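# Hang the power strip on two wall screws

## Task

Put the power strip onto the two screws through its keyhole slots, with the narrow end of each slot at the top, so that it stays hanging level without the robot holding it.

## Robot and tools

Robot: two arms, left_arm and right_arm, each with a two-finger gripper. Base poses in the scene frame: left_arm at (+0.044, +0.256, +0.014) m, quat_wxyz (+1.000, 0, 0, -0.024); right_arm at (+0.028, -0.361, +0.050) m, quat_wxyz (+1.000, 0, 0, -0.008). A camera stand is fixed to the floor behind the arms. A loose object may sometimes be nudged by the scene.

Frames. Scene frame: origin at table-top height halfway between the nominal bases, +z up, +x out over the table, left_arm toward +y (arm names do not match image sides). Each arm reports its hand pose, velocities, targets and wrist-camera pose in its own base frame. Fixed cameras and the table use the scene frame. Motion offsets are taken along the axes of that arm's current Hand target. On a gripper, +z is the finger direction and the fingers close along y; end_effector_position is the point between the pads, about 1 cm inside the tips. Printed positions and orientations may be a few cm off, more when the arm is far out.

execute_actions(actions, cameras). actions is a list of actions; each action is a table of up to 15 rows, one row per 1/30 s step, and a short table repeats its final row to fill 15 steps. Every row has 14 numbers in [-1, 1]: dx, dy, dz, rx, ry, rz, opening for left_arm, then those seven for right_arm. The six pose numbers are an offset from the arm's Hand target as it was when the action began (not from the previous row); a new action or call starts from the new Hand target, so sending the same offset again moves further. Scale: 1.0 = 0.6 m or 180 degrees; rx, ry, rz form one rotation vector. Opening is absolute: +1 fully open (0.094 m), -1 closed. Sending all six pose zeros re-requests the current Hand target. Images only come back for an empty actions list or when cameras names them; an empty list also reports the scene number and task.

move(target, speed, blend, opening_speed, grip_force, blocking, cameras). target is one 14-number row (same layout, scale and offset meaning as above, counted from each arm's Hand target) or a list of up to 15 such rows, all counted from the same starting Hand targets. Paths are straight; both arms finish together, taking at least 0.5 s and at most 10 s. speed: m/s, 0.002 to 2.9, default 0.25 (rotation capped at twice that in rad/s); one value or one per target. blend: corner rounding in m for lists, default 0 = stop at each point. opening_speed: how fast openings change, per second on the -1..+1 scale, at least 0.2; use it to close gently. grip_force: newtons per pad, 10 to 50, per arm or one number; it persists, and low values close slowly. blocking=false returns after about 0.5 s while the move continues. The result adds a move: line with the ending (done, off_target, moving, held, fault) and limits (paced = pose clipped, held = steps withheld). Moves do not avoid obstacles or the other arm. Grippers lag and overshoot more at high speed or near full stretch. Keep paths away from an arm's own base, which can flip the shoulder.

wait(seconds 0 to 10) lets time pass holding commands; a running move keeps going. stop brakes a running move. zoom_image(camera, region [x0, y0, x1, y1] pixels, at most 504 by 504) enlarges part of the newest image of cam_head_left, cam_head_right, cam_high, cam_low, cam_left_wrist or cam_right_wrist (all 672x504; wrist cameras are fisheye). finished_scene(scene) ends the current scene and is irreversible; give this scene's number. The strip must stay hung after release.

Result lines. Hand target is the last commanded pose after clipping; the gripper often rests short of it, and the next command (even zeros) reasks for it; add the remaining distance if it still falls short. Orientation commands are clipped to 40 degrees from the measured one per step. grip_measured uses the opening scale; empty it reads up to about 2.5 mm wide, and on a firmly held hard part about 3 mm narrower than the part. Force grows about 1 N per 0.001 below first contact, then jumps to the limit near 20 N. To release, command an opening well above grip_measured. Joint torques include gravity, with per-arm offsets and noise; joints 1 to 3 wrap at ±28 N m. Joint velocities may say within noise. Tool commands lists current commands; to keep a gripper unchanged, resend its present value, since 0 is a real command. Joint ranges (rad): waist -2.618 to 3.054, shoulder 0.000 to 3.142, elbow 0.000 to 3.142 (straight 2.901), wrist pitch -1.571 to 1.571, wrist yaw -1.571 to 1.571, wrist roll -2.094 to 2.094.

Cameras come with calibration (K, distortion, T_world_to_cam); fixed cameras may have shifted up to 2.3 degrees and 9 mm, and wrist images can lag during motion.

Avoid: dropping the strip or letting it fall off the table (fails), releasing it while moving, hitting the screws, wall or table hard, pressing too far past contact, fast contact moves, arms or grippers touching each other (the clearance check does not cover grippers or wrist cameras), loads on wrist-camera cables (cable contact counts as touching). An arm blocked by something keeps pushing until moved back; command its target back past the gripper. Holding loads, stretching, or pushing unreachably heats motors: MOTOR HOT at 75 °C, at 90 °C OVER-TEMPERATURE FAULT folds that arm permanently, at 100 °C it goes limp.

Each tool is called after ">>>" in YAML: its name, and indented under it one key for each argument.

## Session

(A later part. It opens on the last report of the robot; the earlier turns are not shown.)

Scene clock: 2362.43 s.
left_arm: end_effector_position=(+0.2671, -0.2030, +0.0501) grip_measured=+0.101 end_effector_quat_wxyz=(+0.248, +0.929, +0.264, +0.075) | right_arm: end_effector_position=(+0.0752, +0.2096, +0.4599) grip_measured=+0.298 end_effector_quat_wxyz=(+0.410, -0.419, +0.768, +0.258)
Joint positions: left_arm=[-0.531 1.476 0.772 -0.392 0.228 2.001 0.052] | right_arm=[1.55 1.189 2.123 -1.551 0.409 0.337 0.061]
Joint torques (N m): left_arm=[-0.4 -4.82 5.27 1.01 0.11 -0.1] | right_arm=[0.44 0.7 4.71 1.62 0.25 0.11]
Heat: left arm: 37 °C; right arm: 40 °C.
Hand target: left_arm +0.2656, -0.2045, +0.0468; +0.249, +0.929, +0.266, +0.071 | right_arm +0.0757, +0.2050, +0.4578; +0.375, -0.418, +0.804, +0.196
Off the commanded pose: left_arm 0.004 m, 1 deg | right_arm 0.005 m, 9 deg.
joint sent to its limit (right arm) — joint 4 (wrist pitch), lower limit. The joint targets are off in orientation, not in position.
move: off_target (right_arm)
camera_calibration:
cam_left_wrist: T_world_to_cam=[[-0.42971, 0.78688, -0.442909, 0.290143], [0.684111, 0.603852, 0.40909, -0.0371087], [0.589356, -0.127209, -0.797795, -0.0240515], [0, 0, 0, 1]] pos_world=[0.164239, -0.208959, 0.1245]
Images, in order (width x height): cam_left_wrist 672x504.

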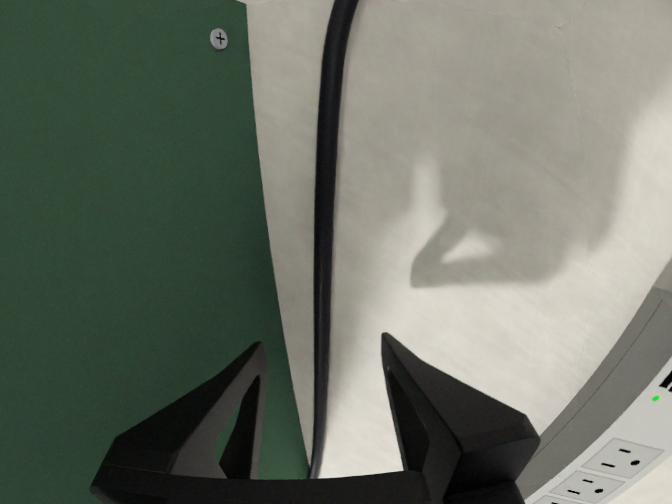

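>>> move:
  target:
    - [0,-0.02,0.06,0,0,0,-0.4,0,0,0,0,0,0,0.3]
    - [0,-0.02,0.085,0,0,0,-0.4,0,0,0,0,0,0,0.3]
  speed: [0.12,0.05]
  cameras: ["cam_left_wrist"]

Scene clock: 2369.03 s.
left_arm: end_effector_position=(+0.2881, -0.2243, +0.0180) grip_measured=-0.399 end_effector_quat_wxyz=(+0.279, +0.920, +0.258, +0.097) | right_arm: end_effector_position=(+0.0752, +0.2096, +0.4599) grip_measured=+0.298 end_effector_quat_wxyz=(+0.410, -0.419, +0.768, +0.258)
Joint positions: left_arm=[-0.553 1.624 0.719 -0.106 0.227 1.977 0.028] | right_arm=[1.55 1.189 2.123 -1.551 0.409 0.337 0.061]
Joint torques (N m): left_arm=[-0.76 -3.51 4.21 0.75 0.04 -0.07] | right_arm=[0.44 0.65 4.78 1.64 0.26 0.1]
Heat: left arm: 36 °C; right arm: 40 °C.
Hand target: left_arm +0.2735, -0.2174, -0.0034; +0.249, +0.929, +0.266, +0.071 | right_arm +0.0757, +0.2050, +0.4578; +0.375, -0.418, +0.804, +0.196
Off the commanded pose: left_arm 0.027 m, 5 deg | right_arm 0.005 m, 9 deg.
joint sent to its limit (right arm) — joint 4 (wrist pitch), lower limit. The joint targets are off in orientation, not in position.
move: off_target (left_arm, right_arm)
camera_calibration:
cam_left_wrist: T_world_to_cam=[[-0.399497, 0.763899, -0.506813, 0.289069], [0.659042, 0.623608, 0.420448, -0.0140513], [0.637233, -0.166044, -0.752571, -0.08812], [0, 0, 0, 1]] pos_world=[0.180896, -0.226689, 0.0860953]
Images, in order (width x height): cam_left_wrist 672x504.

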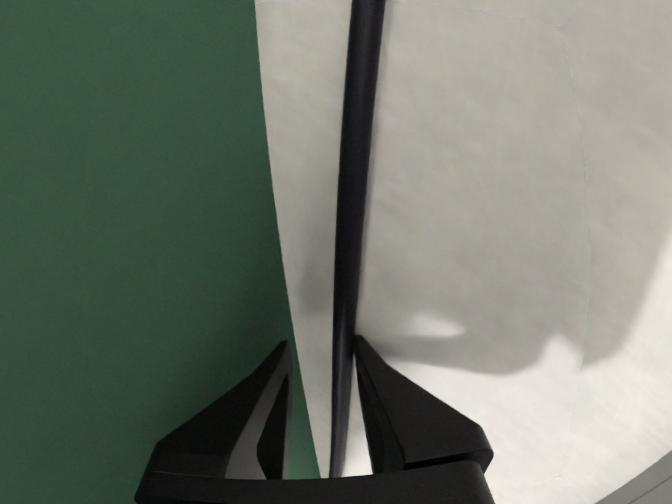

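>>> move:
  target: [0,0,0,0,0,0,-0.95,0,0,0,0,0,0,0.3]
  speed: 0.1
  cameras: ["cam_left_wrist"]

Scene clock: 2373.10 s.
left_arm: end_effector_position=(+0.2879, -0.2233, +0.0147) grip_measured=-0.874 end_effector_quat_wxyz=(+0.275, +0.921, +0.259, +0.096) | right_arm: end_effector_position=(+0.0752, +0.2096, +0.4599) grip_measured=+0.298 end_effector_quat_wxyz=(+0.410, -0.419, +0.768, +0.258)
Joint positions: left_arm=[-0.553 1.633 0.717 -0.102 0.222 1.977 0.006] | right_arm=[1.55 1.189 2.123 -1.551 0.409 0.337 0.061]
Joint torques (N m): left_arm=[-0.83 -4.16 4.29 0.7 0.07 -0.07] | right_arm=[0.49 0.62 4.75 1.63 0.27 0.11]
Heat: left arm: 36 °C; right arm: 40 °C.
Hand target: left_arm +0.2735, -0.2173, -0.0035; +0.249, +0.929, +0.266, +0.071 | right_arm +0.0757, +0.2050, +0.4578; +0.375, -0.418, +0.804, +0.196
Off the commanded pose: left_arm 0.024 m, 4 deg | right_arm 0.005 m, 9 deg.
joint sent to its limit (right arm) — joint 4 (wrist pitch), lower limit. The joint targets are off in orientation, not in position.
move: off_target (left_arm, right_arm)
camera_calibration:
cam_left_wrist: T_world_to_cam=[[-0.403217, 0.766324, -0.500164, 0.288055], [0.659312, 0.622308, 0.421948, -0.0135301], [0.634605, -0.159627, -0.756172, -0.0879598], [0, 0, 0, 1]] pos_world=[0.180889, -0.226364, 0.0832711]
Images, in order (width x height): cam_left_wrist 672x504.

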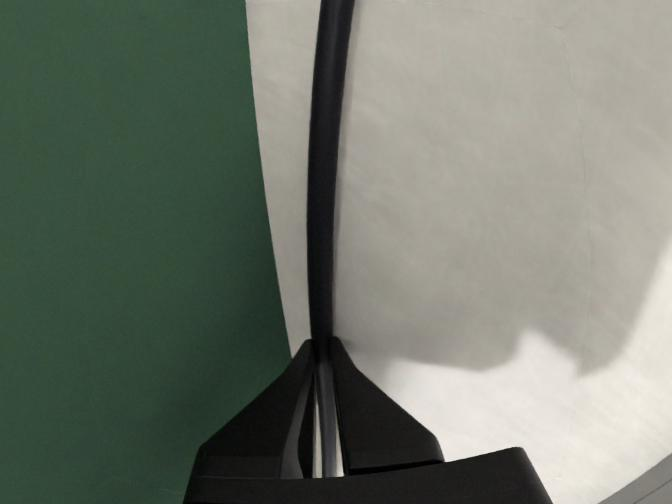

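>>> move:
  target:
    - [0.0707,0.1105,-0.4173,-0.19,0,0,-0.95,0,0,0,0,0,0,0.3]
    - [0.139,0.4148,-0.8835,-0.39,0,0,-0.95,0,0,0,0,0,0,0.3]
  speed: 0.15
  blend: [0.04,0]
  cameras: ["cam_left_wrist","cam_head_left","cam_high"]

Scene clock: 2390.57 s.
left_arm: end_effector_position=(+0.3334, -0.1248, +0.5485) grip_measured=-0.874 end_effector_quat_wxyz=(+0.726, +0.625, +0.223, +0.181) | right_arm: end_effector_position=(+0.0752, +0.2096, +0.4599) grip_measured=+0.298 end_effector_quat_wxyz=(+0.410, -0.419, +0.768, +0.258)
Joint positions: left_arm=[0.099 1.319 1.645 -0.075 1.069 1.252 0.006] | right_arm=[1.55 1.189 2.123 -1.551 0.409 0.337 0.061]
Joint torques (N m): left_arm=[-1.26 -4.78 9.47 2.04 -0.11 -0.17] | right_arm=[0.4 0.68 4.75 1.63 0.28 0.1]
Heat: left arm: 36 °C; right arm: 40 °C.
Hand target: left_arm +0.3188, -0.1308, +0.5799; +0.738, +0.617, +0.177, +0.211 | right_arm +0.0757, +0.2050, +0.4578; +0.375, -0.418, +0.804, +0.196
Off the commanded pose: left_arm 0.035 m, 6 deg | right_arm 0.005 m, 9 deg.
joint sent to its limit (right arm) — joint 4 (wrist pitch), lower limit. The joint targets are off in orientation, not in position.
move: off_target (left_arm, right_arm)
camera_calibration:
cam_left_wrist: T_world_to_cam=[[-0.0109659, -0.0741571, -0.997186, 0.534888], [0.522191, 0.850036, -0.0689565, 0.0133179], [0.852758, -0.521478, 0.0294028, -0.246298], [0, 0, 0, 1]] pos_world=[0.208943, -0.100094, 0.541543]
Images, in order (width x height): cam_head_left 672x504, cam_high 672x504, cam_left_wrist 672x504.

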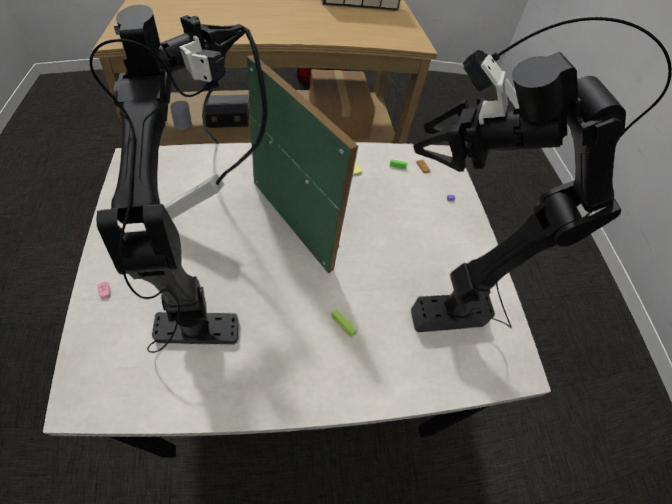

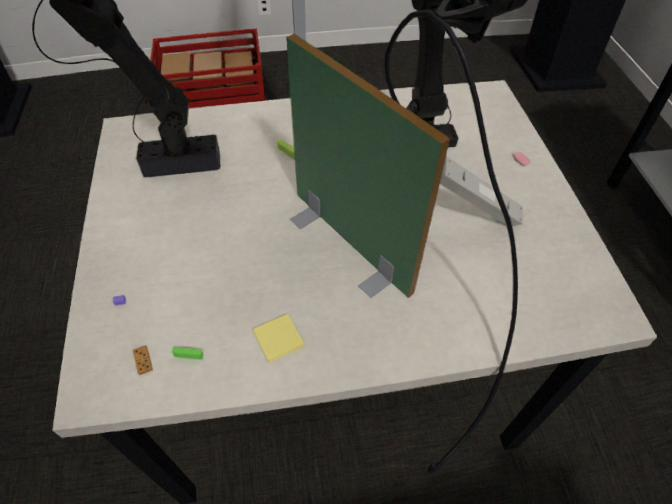

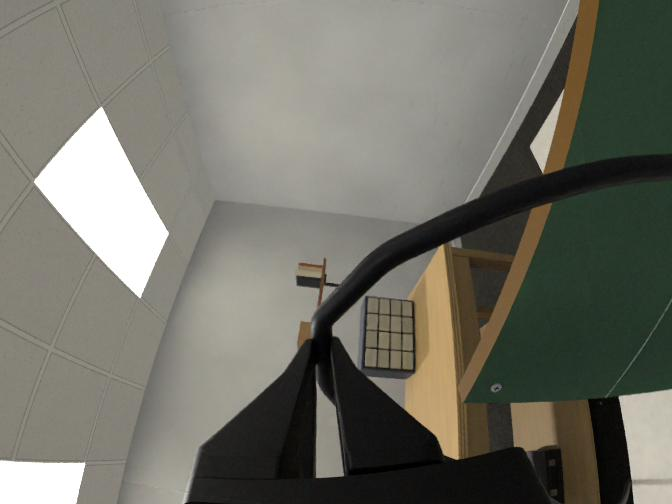

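>>> move:
  target:
    - [0.1978,-0.04,0.1287,0,0,0,-0.95,0,0,0,0,0,0,0.3]
    - [0.1632,-0.0652,0.2702,0,0,0,-0.95,0,0,0,0,0,0,0.3]
    - [-0.0022,-0.0665,0.2768,0,0,0,-0.95,0,0,0,0,0,0,0.3]
  speed: 0.12
  blend: [0.03,0.03,0]
  cameras: ["cam_left_wrist","cam_head_left","cam_high","cam_right_wrist"]

Scene clock: 2412.10 s.
left_arm: end_effector_position=(+0.4299, -0.2786, +0.5348) grip_measured=-0.874 end_effector_quat_wxyz=(+0.715, +0.639, +0.214, +0.188) | right_arm: end_effector_position=(+0.0752, +0.2096, +0.4599) grip_measured=+0.298 end_effector_quat_wxyz=(+0.410, -0.419, +0.768, +0.258)
Joint positions: left_arm=[-0.372 1.765 2.078 -0.199 0.616 1.439 0.006] | right_arm=[1.55 1.189 2.123 -1.551 0.409 0.337 0.061]
Joint torques (N m): left_arm=[-1.11 -12.66 6.52 2.17 -0.05 0.02] | right_arm=[0.5 0.61 4.79 1.64 0.27 0.11]
Heat: left arm: 36 °C; right arm: 40 °C.
Hand target: left_arm +0.4078, -0.2761, +0.5702; +0.738, +0.617, +0.177, +0.211 | right_arm +0.0757, +0.2050, +0.4578; +0.375, -0.418, +0.804, +0.196
Off the commanded pose: left_arm 0.042 m, 6 deg | right_arm 0.005 m, 9 deg.
joint sent to its limit (right arm) — joint 4 (wrist pitch), lower limit. The joint targets are off in orientation, not in position.
move: off_target (left_arm, right_arm)
camera_calibration:
cam_left_wrist: T_world_to_cam=[[0.000236515, -0.0344808, -0.999405, 0.518309], [0.526453, 0.849703, -0.0291913, 0.0695349], [0.850204, -0.526134, 0.0183535, -0.402667], [0, 0, 0, 1]] pos_world=[0.305619, -0.253069, 0.527421]
cam_right_wrist: T_world_to_cam=[[0.789929, -0.606998, -0.0869832, 0.104206], [-0.542445, -0.625569, -0.560729, 0.477228], [0.285947, 0.49012, -0.823418, 0.376005], [0, 0, 0, 1]] pos_world=[0.0690366, 0.177504, 0.586269]
Images, in order (width x height): cam_head_left 672x504, cam_high 672x504, cam_left_wrist 672x504, cam_right_wrist 672x504.

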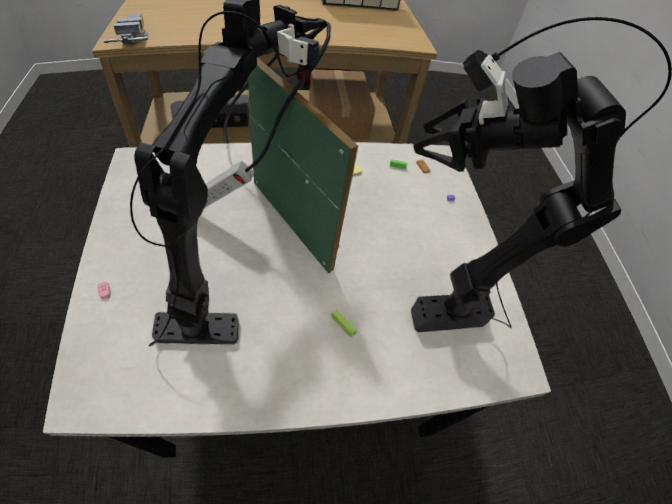

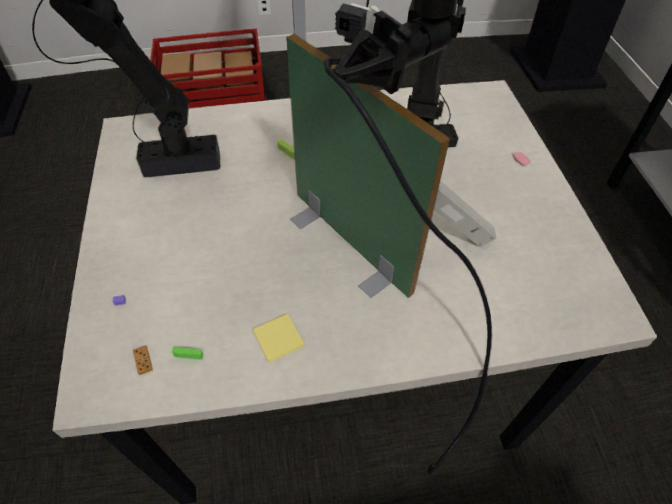

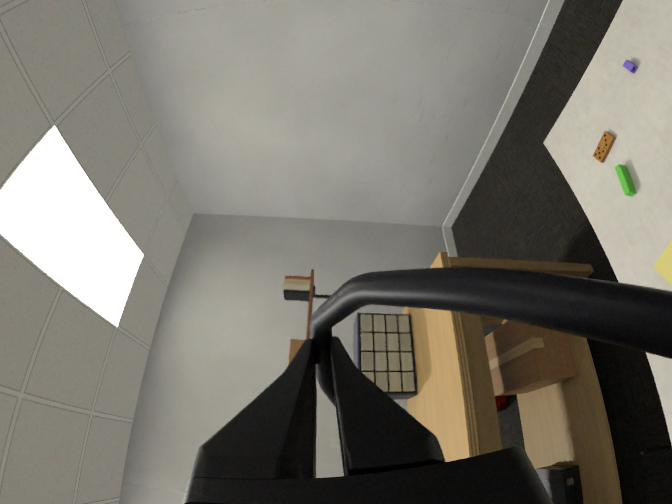

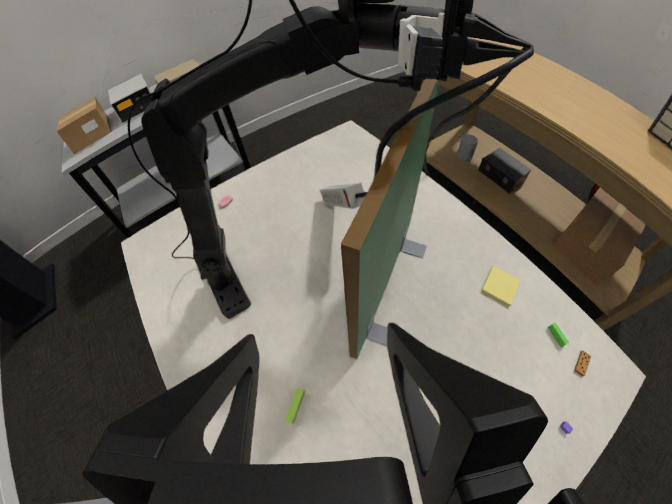

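>>> move:
  target: [0,0,0,0,0,0,-0.95,0.1136,-0.5034,0.0126,0.302,-0.1202,0.1836,0.3]
  speed: 0.25
  cameras: ["cam_high"]

Scene clock: 2426.10 s.
left_arm: end_effector_position=(+0.4299, -0.2786, +0.5348) grip_measured=-0.874 end_effector_quat_wxyz=(+0.715, +0.639, +0.214, +0.188) | right_arm: end_effector_position=(+0.3025, +0.0044, +0.4019) grip_measured=+0.298 end_effector_quat_wxyz=(+0.590, +0.064, +0.805, -0.017)
Joint positions: left_arm=[-0.372 1.765 2.078 -0.199 0.616 1.439 0.006] | right_arm=[0.166 0.933 1.321 -0.708 0.261 0.136 0.061]
Joint torques (N m): left_arm=[-1.02 -12.68 6.53 2.18 0.01 0.05] | right_arm=[-0.39 -0.66 6.94 2.05 0.13 0.11]
Heat: left arm: 36 °C; right arm: 40 °C.
Hand target: left_arm +0.4078, -0.2761, +0.5702; +0.738, +0.617, +0.177, +0.211 | right_arm +0.3011, +0.0006, +0.4004; +0.589, +0.073, +0.804, -0.021
Off the commanded pose: left_arm 0.042 m, 6 deg | right_arm 0.004 m, 1 deg.
move: off_target (left_arm)
Images, in order (width x height): cam_high 672x504.

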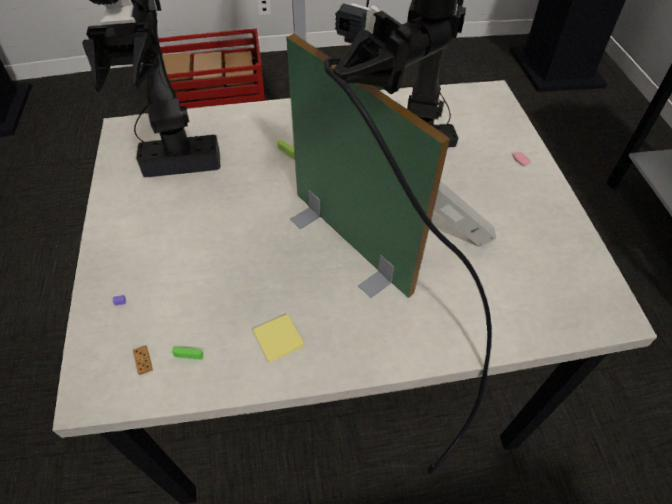

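>>> move:
  target:
    - [-0.1995,-0.0195,0.0136,0,0,0,-0.95,0,0,0,0,0,0,0.3]
    - [-0.4493,-0.0405,-0.0588,0,0,0,-0.95,0,0,0,0,0,0,0.3]
  speed: 0.12
  blend: [0.03,0]
  cameras: ["cam_left_wrist","cam_head_left","cam_high","cam_head_right"]

Scene clock: 2438.33 s.
left_arm: end_effector_position=(+0.1800, -0.4036, +0.4863) grip_measured=-0.874 end_effector_quat_wxyz=(+0.673, +0.677, +0.193, +0.226) | right_arm: end_effector_position=(+0.3026, +0.0043, +0.4021) grip_measured=+0.298 end_effector_quat_wxyz=(+0.590, +0.065, +0.805, -0.017)
Joint positions: left_arm=[-1.278 1.371 1.567 -0.186 -0.309 1.62 0.006] | right_arm=[0.166 0.933 1.321 -0.708 0.262 0.136 0.061]
Joint torques (N m): left_arm=[-1.78 -9.74 7.5 2.85 0.25 0.06] | right_arm=[-0.46 -0.65 6.91 2.06 0.15 0.1]
Motor temperatures (°C): left_arm=[25 32 35 37 24 25 27] | right_arm=[25 26 40 41 27 24 27]
Heat: left arm: 37 °C; right arm: 41 °C.
Hand target: left_arm +0.1630, -0.3931, +0.5404; +0.738, +0.616, +0.177, +0.211 | right_arm +0.3012, +0.0006, +0.4004; +0.589, +0.073, +0.804, -0.021
Off the commanded pose: left_arm 0.058 m, 10 deg | right_arm 0.004 m, 1 deg.
move: off_target (left_arm)
camera_calibration:
cam_left_wrist: T_world_to_cam=[[0.0461343, 0.0975895, -0.994157, 0.507965], [0.500446, 0.859062, 0.107551, 0.247878], [0.864538, -0.502483, -0.00920601, -0.234679], [0, 0, 0, 1]] pos_world=[0.0554047, -0.380437, 0.476177]
Images, in order (width x height): cam_head_left 672x504, cam_head_right 672x504, cam_high 672x504, cam_left_wrist 672x504.

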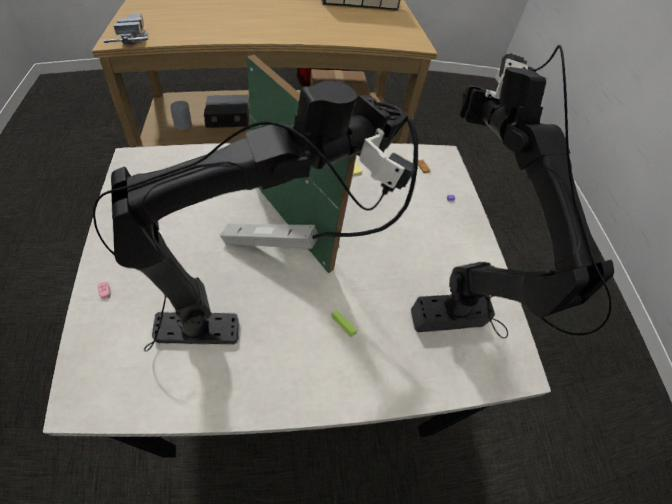

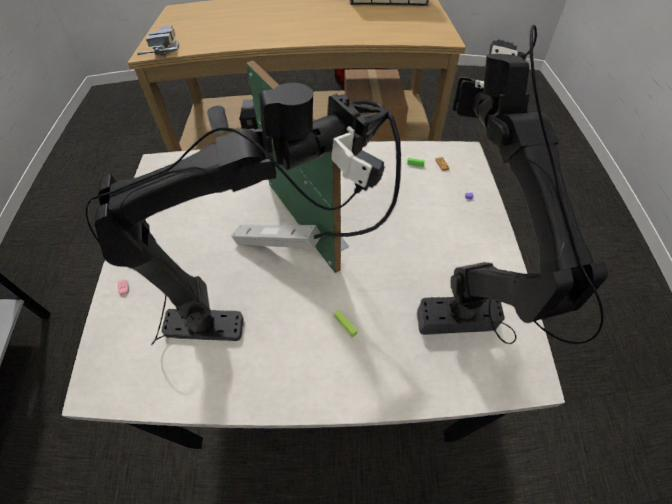

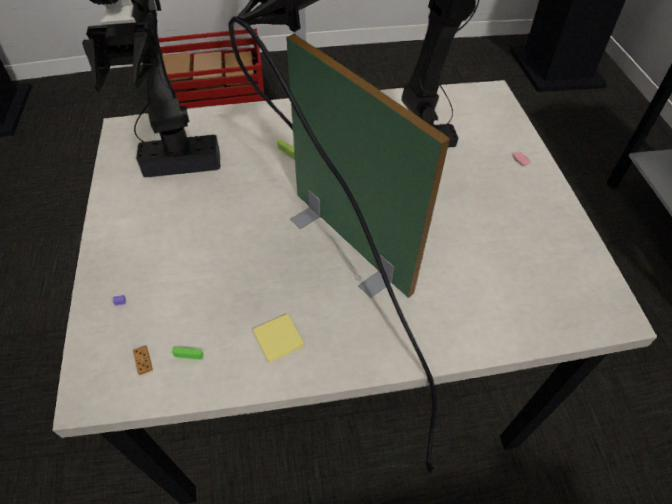

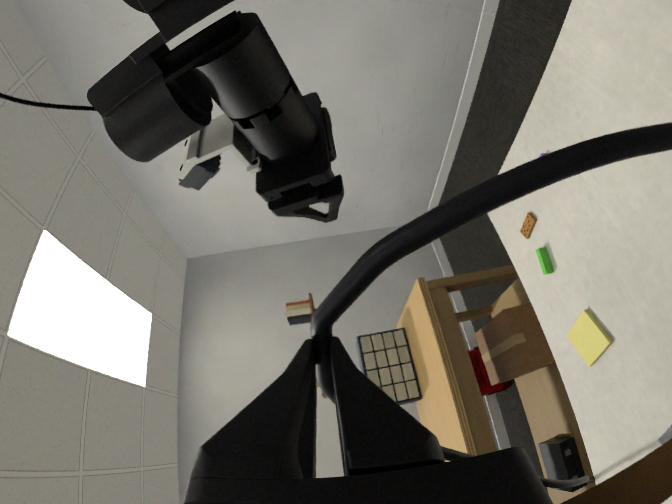

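>>> move:
  target:
    - [-0.1085,-0.1,-0.0342,0,0,0,-0.95,0,0,0,0,0,0,0.3]
    - [-0.1085,-0.25,-0.0342,0,0,0,-0.95,0,0,0,0,0,0,0.3]
  speed: 0.12
  blend: [0.02,0]
  cameras: ["cam_head_left","cam_high","cam_head_right"]

Scene clock: 2453.43 s.
left_arm: end_effector_position=(+0.1157, -0.4312, +0.3663) grip_measured=-0.874 end_effector_quat_wxyz=(+0.704, +0.648, +0.179, +0.229) | right_arm: end_effector_position=(+0.3026, +0.0043, +0.4021) grip_measured=+0.298 end_effector_quat_wxyz=(+0.590, +0.065, +0.805, -0.017)
Joint positions: left_arm=[-1.515 1.35 0.971 0.488 -0.525 1.671 0.006] | right_arm=[0.166 0.933 1.321 -0.708 0.262 0.136 0.061]
Joint torques (N m): left_arm=[-0.16 -5.48 7.66 2.46 0.29 -0.05] | right_arm=[-0.39 -0.68 6.93 2.05 0.13 0.1]
Motor temperatures (°C): left_arm=[25 32 35 43 24 25 27] | right_arm=[25 26 40 41 26 24 27]
Heat: left arm: 43 °C; right arm: 41 °C.
Hand target: left_arm +0.1111, -0.4330, +0.3893; +0.738, +0.616, +0.177, +0.211 | right_arm +0.3012, +0.0006, +0.4004; +0.589, +0.073, +0.804, -0.021
Off the commanded pose: left_arm 0.024 m, 6 deg | right_arm 0.004 m, 1 deg.
move: off_target (left_arm)
Images, in order (width x height): cam_head_left 672x504, cam_head_right 672x504, cam_high 672x504.

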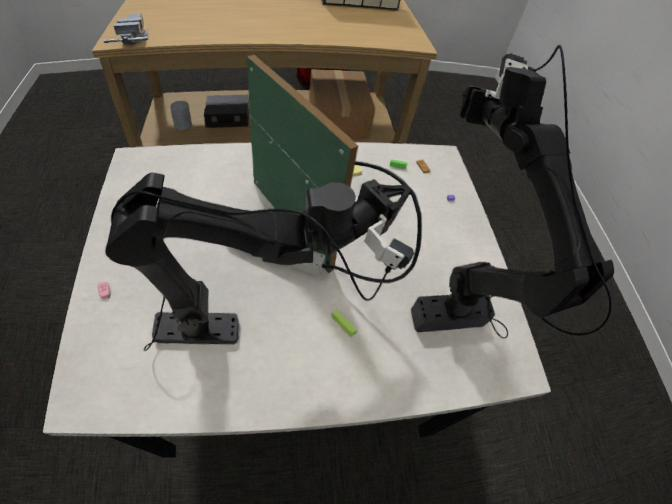

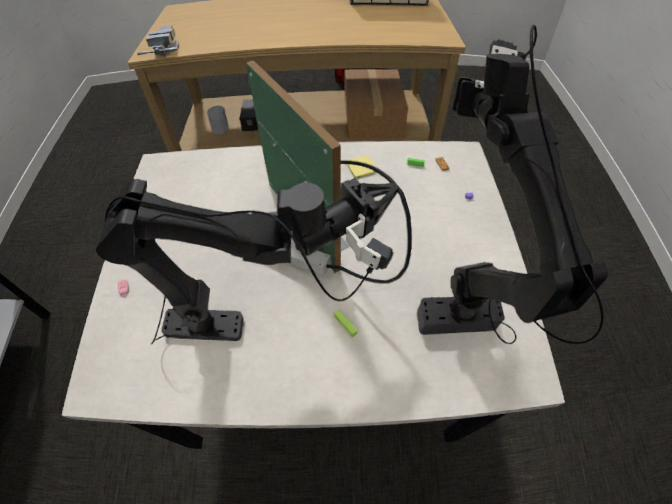

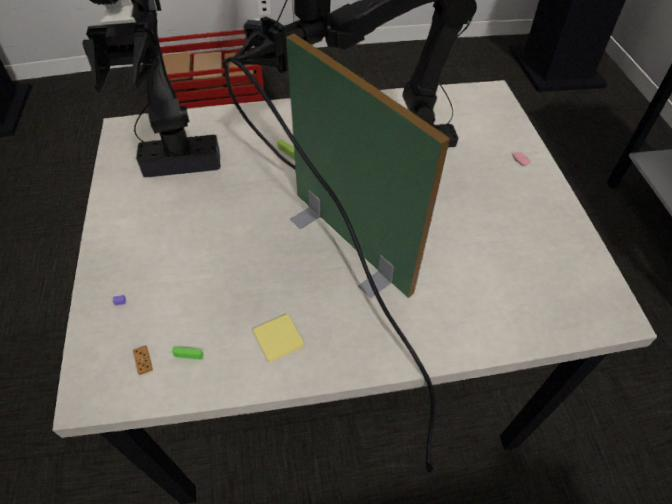

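>>> move:
  target:
    - [0,0,0,0,0,0,0.2,0,0,0,0,0,0,0.3]
    - [0,0.02,-0.12,0,0,0,0.2,0,0,0,0,0,0,0.3]
  speed: 0.12
  cameras: ["cam_head_left","cam_high","cam_head_right"]

Scene clock: 2458.93 s.
left_arm: end_effector_position=(+0.0805, -0.3769, +0.3665) grip_measured=+0.199 end_effector_quat_wxyz=(+0.709, +0.641, +0.178, +0.233) | right_arm: end_effector_position=(+0.3026, +0.0043, +0.4021) grip_measured=+0.298 end_effector_quat_wxyz=(+0.590, +0.065, +0.805, -0.017)
Joint positions: left_arm=[-1.658 1.131 0.805 0.473 -0.67 1.71 0.056] | right_arm=[0.166 0.933 1.321 -0.708 0.262 0.136 0.061]
Joint torques (N m): left_arm=[-1.42 -6.26 7.27 2 0.22 0] | right_arm=[-0.44 -0.66 6.9 2.05 0.14 0.11]
Heat: left arm: 43 °C; right arm: 41 °C.
Hand target: left_arm +0.0723, -0.3712, +0.3882; +0.738, +0.617, +0.177, +0.211 | right_arm +0.3012, +0.0006, +0.4004; +0.589, +0.073, +0.804, -0.021
Off the commanded pose: left_arm 0.024 m, 5 deg | right_arm 0.004 m, 1 deg.
move: off_target (left_arm)
Images, in order (width x height): cam_head_left 672x504, cam_head_right 672x504, cam_high 672x504.

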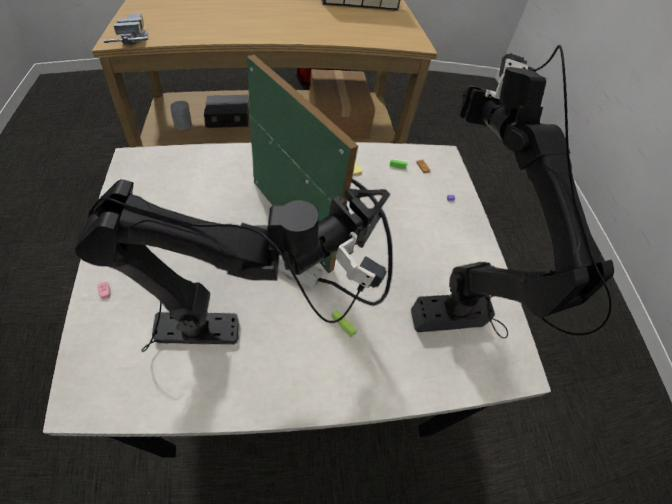

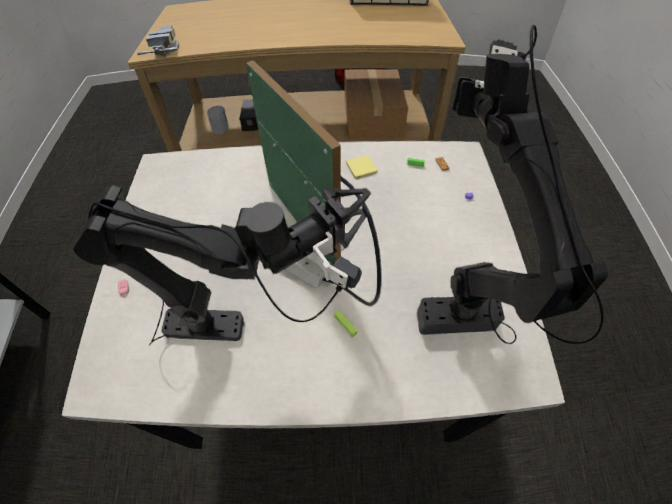

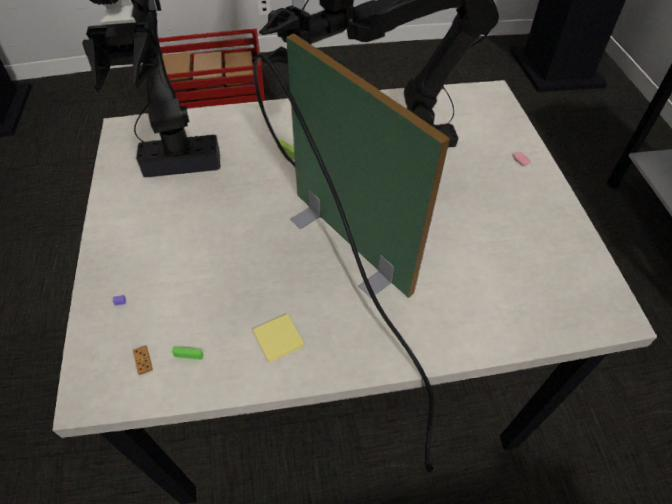

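>>> move:
  target:
    - [0,0.25,0,0,0,0,0.2,0,0,0,0,0,0,0.3]
    - [0.05,0.25,-0.28,0,0,0,0.2,0,0,0,0,0,0,0.3]
  speed: 0.15
  cameras: ["cam_head_left","cam_high","cam_head_right","cam_left_wrist"]

Scene clock: 2468.93 s.
left_arm: end_effector_position=(+0.0026, -0.2035, +0.5077) grip_measured=+0.199 end_effector_quat_wxyz=(+0.728, +0.662, +0.125, +0.129) | right_arm: end_effector_position=(+0.3026, +0.0043, +0.4021) grip_measured=+0.298 end_effector_quat_wxyz=(+0.590, +0.065, +0.805, -0.017)
Joint positions: left_arm=[-2.628 0.706 1.174 0.086 -1.393 2.106 0.056] | right_arm=[0.166 0.933 1.321 -0.708 0.262 0.136 0.061]
Joint torques (N m): left_arm=[-0.69 1.29 4.51 0.86 0.28 0.05] | right_arm=[-0.43 -0.73 6.95 2.07 0.15 0.1]
Heat: left arm: 40 °C; right arm: 41 °C.
Hand target: left_arm -0.0037, -0.1924, +0.5061; +0.738, +0.617, +0.177, +0.211 | right_arm +0.3012, +0.0006, +0.4004; +0.589, +0.073, +0.804, -0.021
Off the commanded pose: left_arm 0.013 m, 12 deg | right_arm 0.004 m, 1 deg.
joint sent to its limit (left arm) — joint 1 (waist), lower limit; joint 6 (wrist roll), upper limit. The joint targets are off in position and orientation.
move: off_target (left_arm)
camera_calibration:
cam_left_wrist: T_world_to_cam=[[0.0435937, -0.0150292, -0.998936, 0.497569], [0.694112, 0.719604, 0.0194646, 0.178276], [0.718546, -0.694222, 0.0418021, -0.0451089], [0, 0, 0, 1]] pos_world=[-0.113022, -0.152126, 0.495456]
Images, in order (width x height): cam_head_left 672x504, cam_head_right 672x504, cam_high 672x504, cam_left_wrist 672x504.

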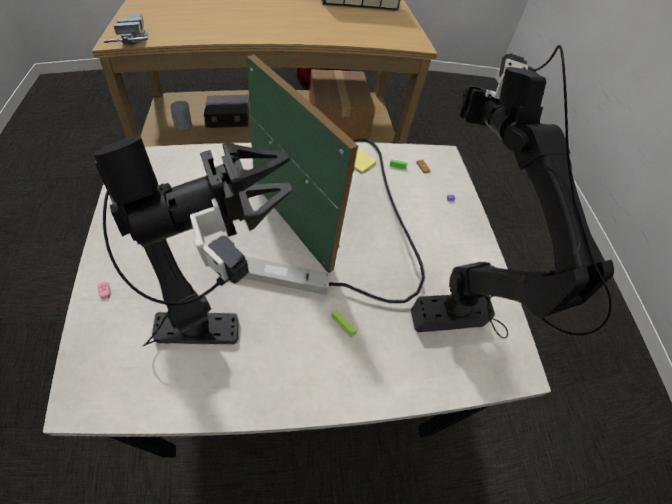

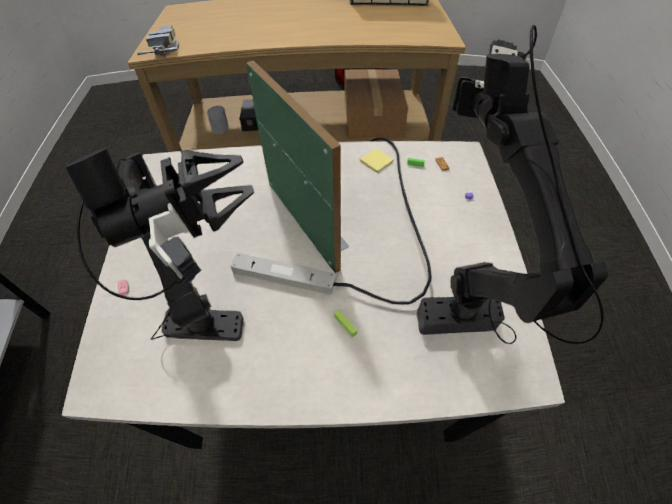

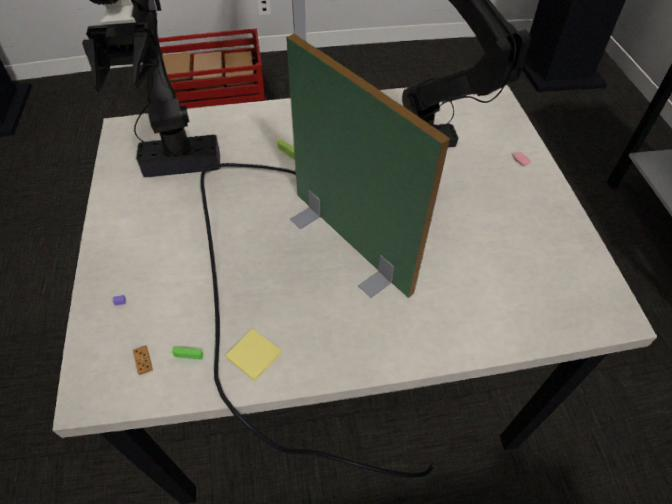

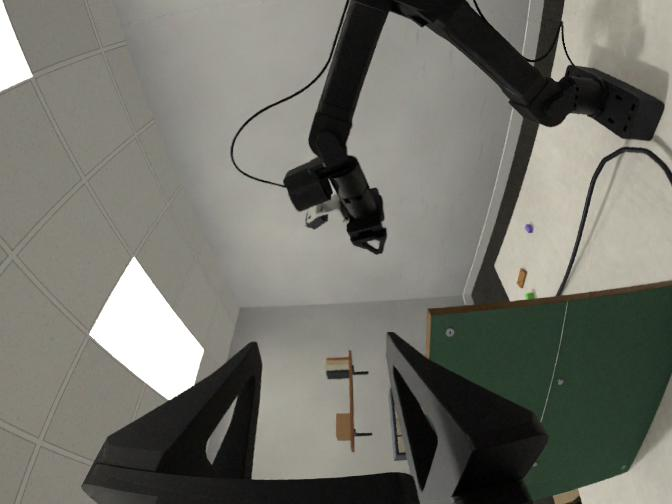

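>>> move:
  target:
    - [-0.1163,-0.0447,0.193,0,0,0,0.2,0,0,0,0,0,0,0.3]
    - [0.1717,-0.052,0.2347,-0.0479,0.2097,-0.2437,0.2,0,0,0,0,0,0,0.3]
    - [0.5268,-0.1495,0.0232,-0.0958,0.4194,-0.4874,0.2,0,0,0,0,0,0,0.3]
  speed: 0.2
  blend: [0.02,0.03,0]
  cameras: ["cam_head_left","cam_head_right","cam_left_wrist"]

Scene clock: 2492.83 s.
left_arm: end_effector_position=(+0.2822, -0.0525, +0.4120) grip_measured=+0.199 end_effector_quat_wxyz=(+0.495, +0.005, +0.869, +0.003) | right_arm: end_effector_position=(+0.3026, +0.0043, +0.4021) grip_measured=+0.298 end_effector_quat_wxyz=(+0.590, +0.065, +0.805, -0.017)
Joint positions: left_arm=[-0.399 1.129 1.712 -1.156 -0.341 -0.201 0.056] | right_arm=[0.166 0.933 1.321 -0.708 0.262 0.136 0.061]
Joint torques (N m): left_arm=[0.53 -1.37 7.43 1.41 -0.11 -0.02] | right_arm=[-0.46 -0.64 6.93 2.07 0.16 0.1]
Motor temperatures (°C): left_arm=[25 31 35 36 24 25 26] | right_arm=[25 26 40 42 26 24 27]
Heat: left arm: 36 °C; right arm: 42 °C.
Hand target: left_arm +0.2800, -0.0502, +0.4198; +0.500, +0.000, +0.866, +0.000 | right_arm +0.3012, +0.0006, +0.4004; +0.589, +0.073, +0.804, -0.021
Off the commanded pose: left_arm 0.008 m, 1 deg | right_arm 0.004 m, 1 deg.
move: done
camera_calibration:
cam_left_wrist: T_world_to_cam=[[-0.0840097, -0.996311, -0.0174899, -0.0278923], [-0.825013, 0.0793877, -0.55951, 0.510962], [0.558834, -0.0325749, -0.828639, 0.301192], [0, 0, 0, 1]] pos_world=[0.250891, -0.0585422, 0.53498]
Images, in order (width x height): cam_head_left 672x504, cam_head_right 672x504, cam_left_wrist 672x504.

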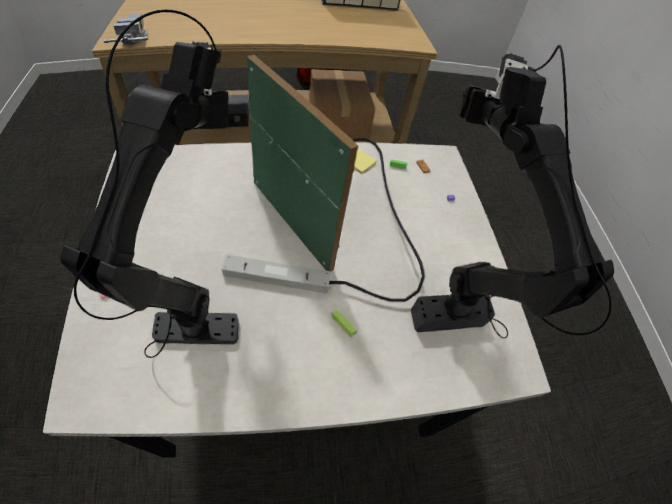

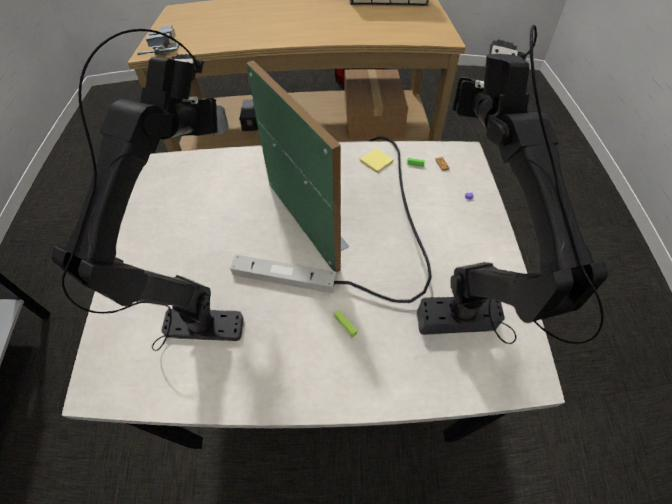

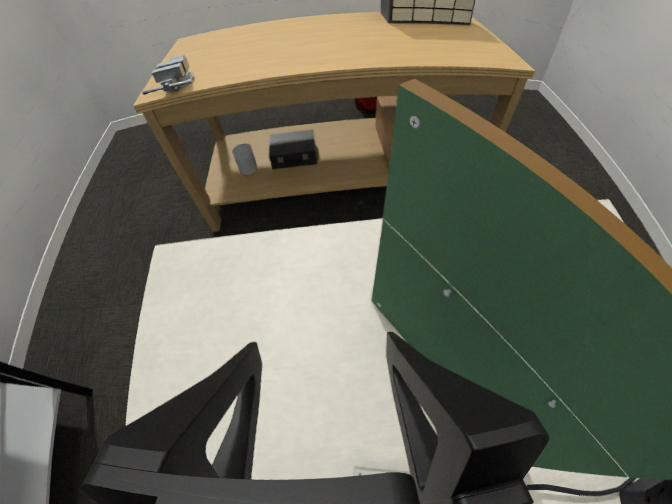

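>>> zoom_image:
  camera: "cam_head_left"
  region: [210, 240, 350, 310]

>>> zoom_image:
  camera: "cam_head_right"
  region: [220, 240, 360, 310]

Scaled by 3.600 from the camera's 672x504 image, which has a finer 960x720 frame.

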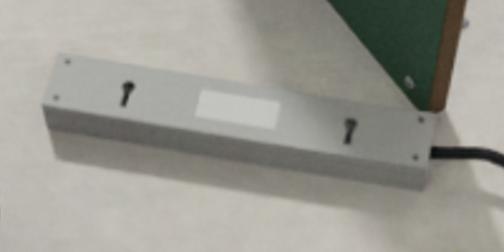

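Scaled by 3.600 from the camera's 672x504 image, which has a finer 960x720 frame.

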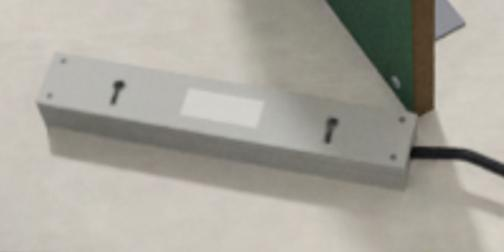

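>>> move:
  target:
    - [0,0,0,0,0,0,0.2,0.2475,0.3782,-0.1573,-0.1545,0.149,-0.1943,0.6]
    - [0,0,0,0,0,0,0.2,0.622,0.5133,-0.2105,-0.309,0.298,-0.3886,0.6]
  speed: 0.25
  blend: [0.03,0]
  cameras: ["cam_right_wrist","cam_head_left"]

Scene clock: 2556.20 s.
left_arm: end_effector_position=(+0.2821, -0.0526, +0.4119) grip_measured=+0.199 end_effector_quat_wxyz=(+0.494, +0.005, +0.869, +0.003) | right_arm: end_effector_position=(+0.1796, +0.2547, +0.2460) grip_measured=+0.598 end_effector_quat_wxyz=(+0.272, -0.418, +0.867, -0.004)
Joint positions: left_arm=[-0.399 1.129 1.712 -1.156 -0.34 -0.201 0.056] | right_arm=[1.154 1.374 1.482 -1.247 0.352 0.178 0.075]
Joint torques (N m): left_arm=[0.5 -1.4 7.38 1.4 -0.11 -0.01] | right_arm=[6.27 16.13 -5.5 2.07 -2.86 -2.36]
Heat: left arm: 35 °C; right arm: 43 °C.
Hand target: left_arm +0.2800, -0.0503, +0.4198; +0.500, +0.000, +0.866, +0.000 | right_arm +0.1156, +0.3550, +0.1003; +0.055, -0.621, +0.781, +0.044
Off the commanded pose: left_arm 0.009 m, 1 deg | right_arm 0.188 m, 36 deg.
move: off_target (right_arm)
camera_calibration:
cam_right_wrist: T_world_to_cam=[[0.636496, -0.727481, 0.25621, 0.00434953], [-0.725492, -0.677463, -0.121265, 0.380148], [0.261791, -0.108693, -0.958985, 0.338144], [0, 0, 0, 1]] pos_world=[0.184503, 0.297455, 0.369259]
Images, in order (width x height): cam_head_left 672x504, cam_right_wrist 672x504.

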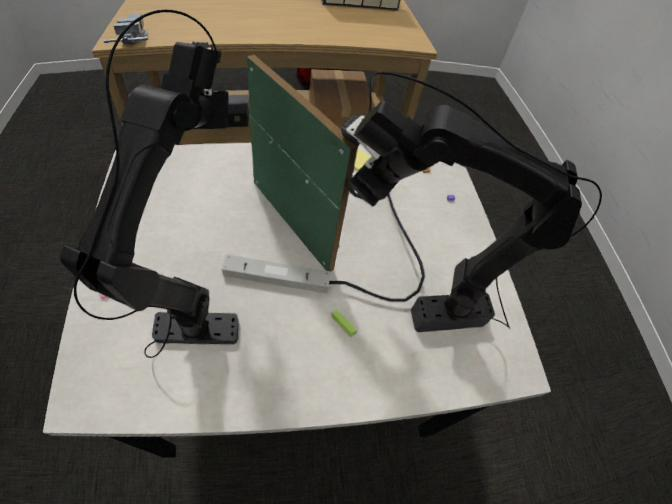

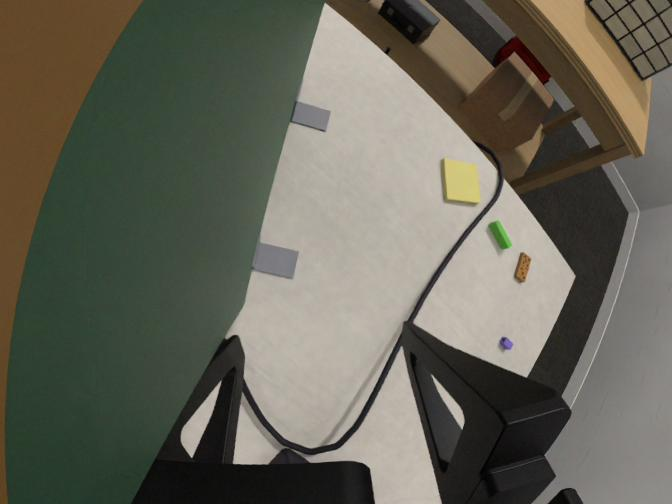

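>>> move:
  target: [0,0,0,0,0,0,0.2,0.2655,-0.2252,-0.6265,0,0,0,0.6]
  speed: 0.5
  cameras: ["cam_right_wrist","cam_head_left","cam_high"]

Scene clock: 2566.20 s.
left_arm: end_effector_position=(+0.2821, -0.0526, +0.4119) grip_measured=+0.199 end_effector_quat_wxyz=(+0.494, +0.005, +0.869, +0.003) | right_arm: end_effector_position=(+0.2055, +0.1214, +0.4545) grip_measured=+0.598 end_effector_quat_wxyz=(+0.456, -0.535, +0.711, -0.031)
Joint positions: left_arm=[-0.399 1.129 1.712 -1.156 -0.34 -0.201 0.056] | right_arm=[0.454 1.247 2.173 -1.551 -0.099 -0.785 0.075]
Joint torques (N m): left_arm=[0.51 -1.42 7.42 1.38 -0.11 -0.04] | right_arm=[-0.49 -0.79 3.92 1.67 -0.15 -0.05]
Motor temperatures (°C): left_arm=[25 29 35 35 24 25 26] | right_arm=[26 31 39 43 33 28 26]
Heat: left arm: 35 °C; right arm: 43 °C.
Hand target: left_arm +0.2800, -0.0503, +0.4198; +0.500, +0.000, +0.866, +0.000 | right_arm +0.1997, +0.1196, +0.4502; +0.130, -0.613, +0.779, +0.031
Off the commanded pose: left_arm 0.009 m, 1 deg | right_arm 0.007 m, 49 deg; orientation clipped.
joint sent to its limit (right arm) — joint 4 (wrist pitch), lower limit. The joint targets are off in orientation, not in position.
move: off_target (right_arm); limits=paced
camera_calibration:
cam_right_wrist: T_world_to_cam=[[0.673926, -0.526868, 0.517913, -0.313472], [-0.358596, -0.84618, -0.394193, 0.403072], [0.645935, 0.079936, -0.759196, 0.324135], [0, 0, 0, 1]] pos_world=[0.146426, 0.150003, 0.567321]
Images, in order (width x height): cam_head_left 672x504, cam_high 672x504, cam_right_wrist 672x504.

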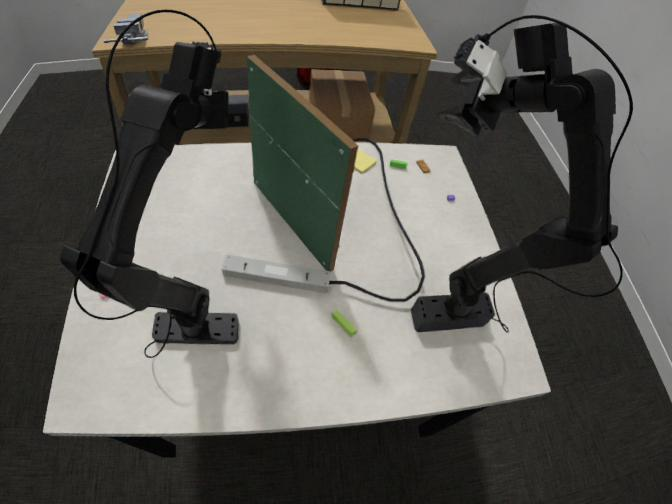

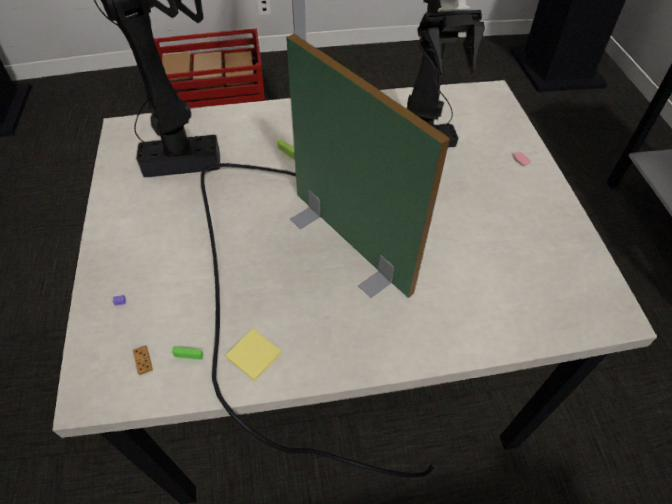

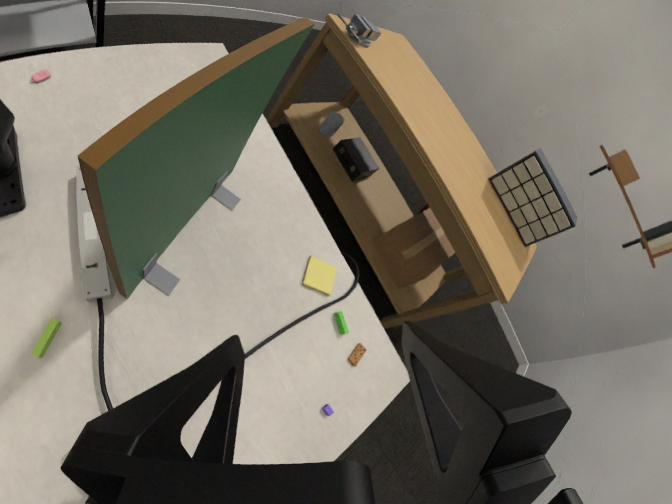

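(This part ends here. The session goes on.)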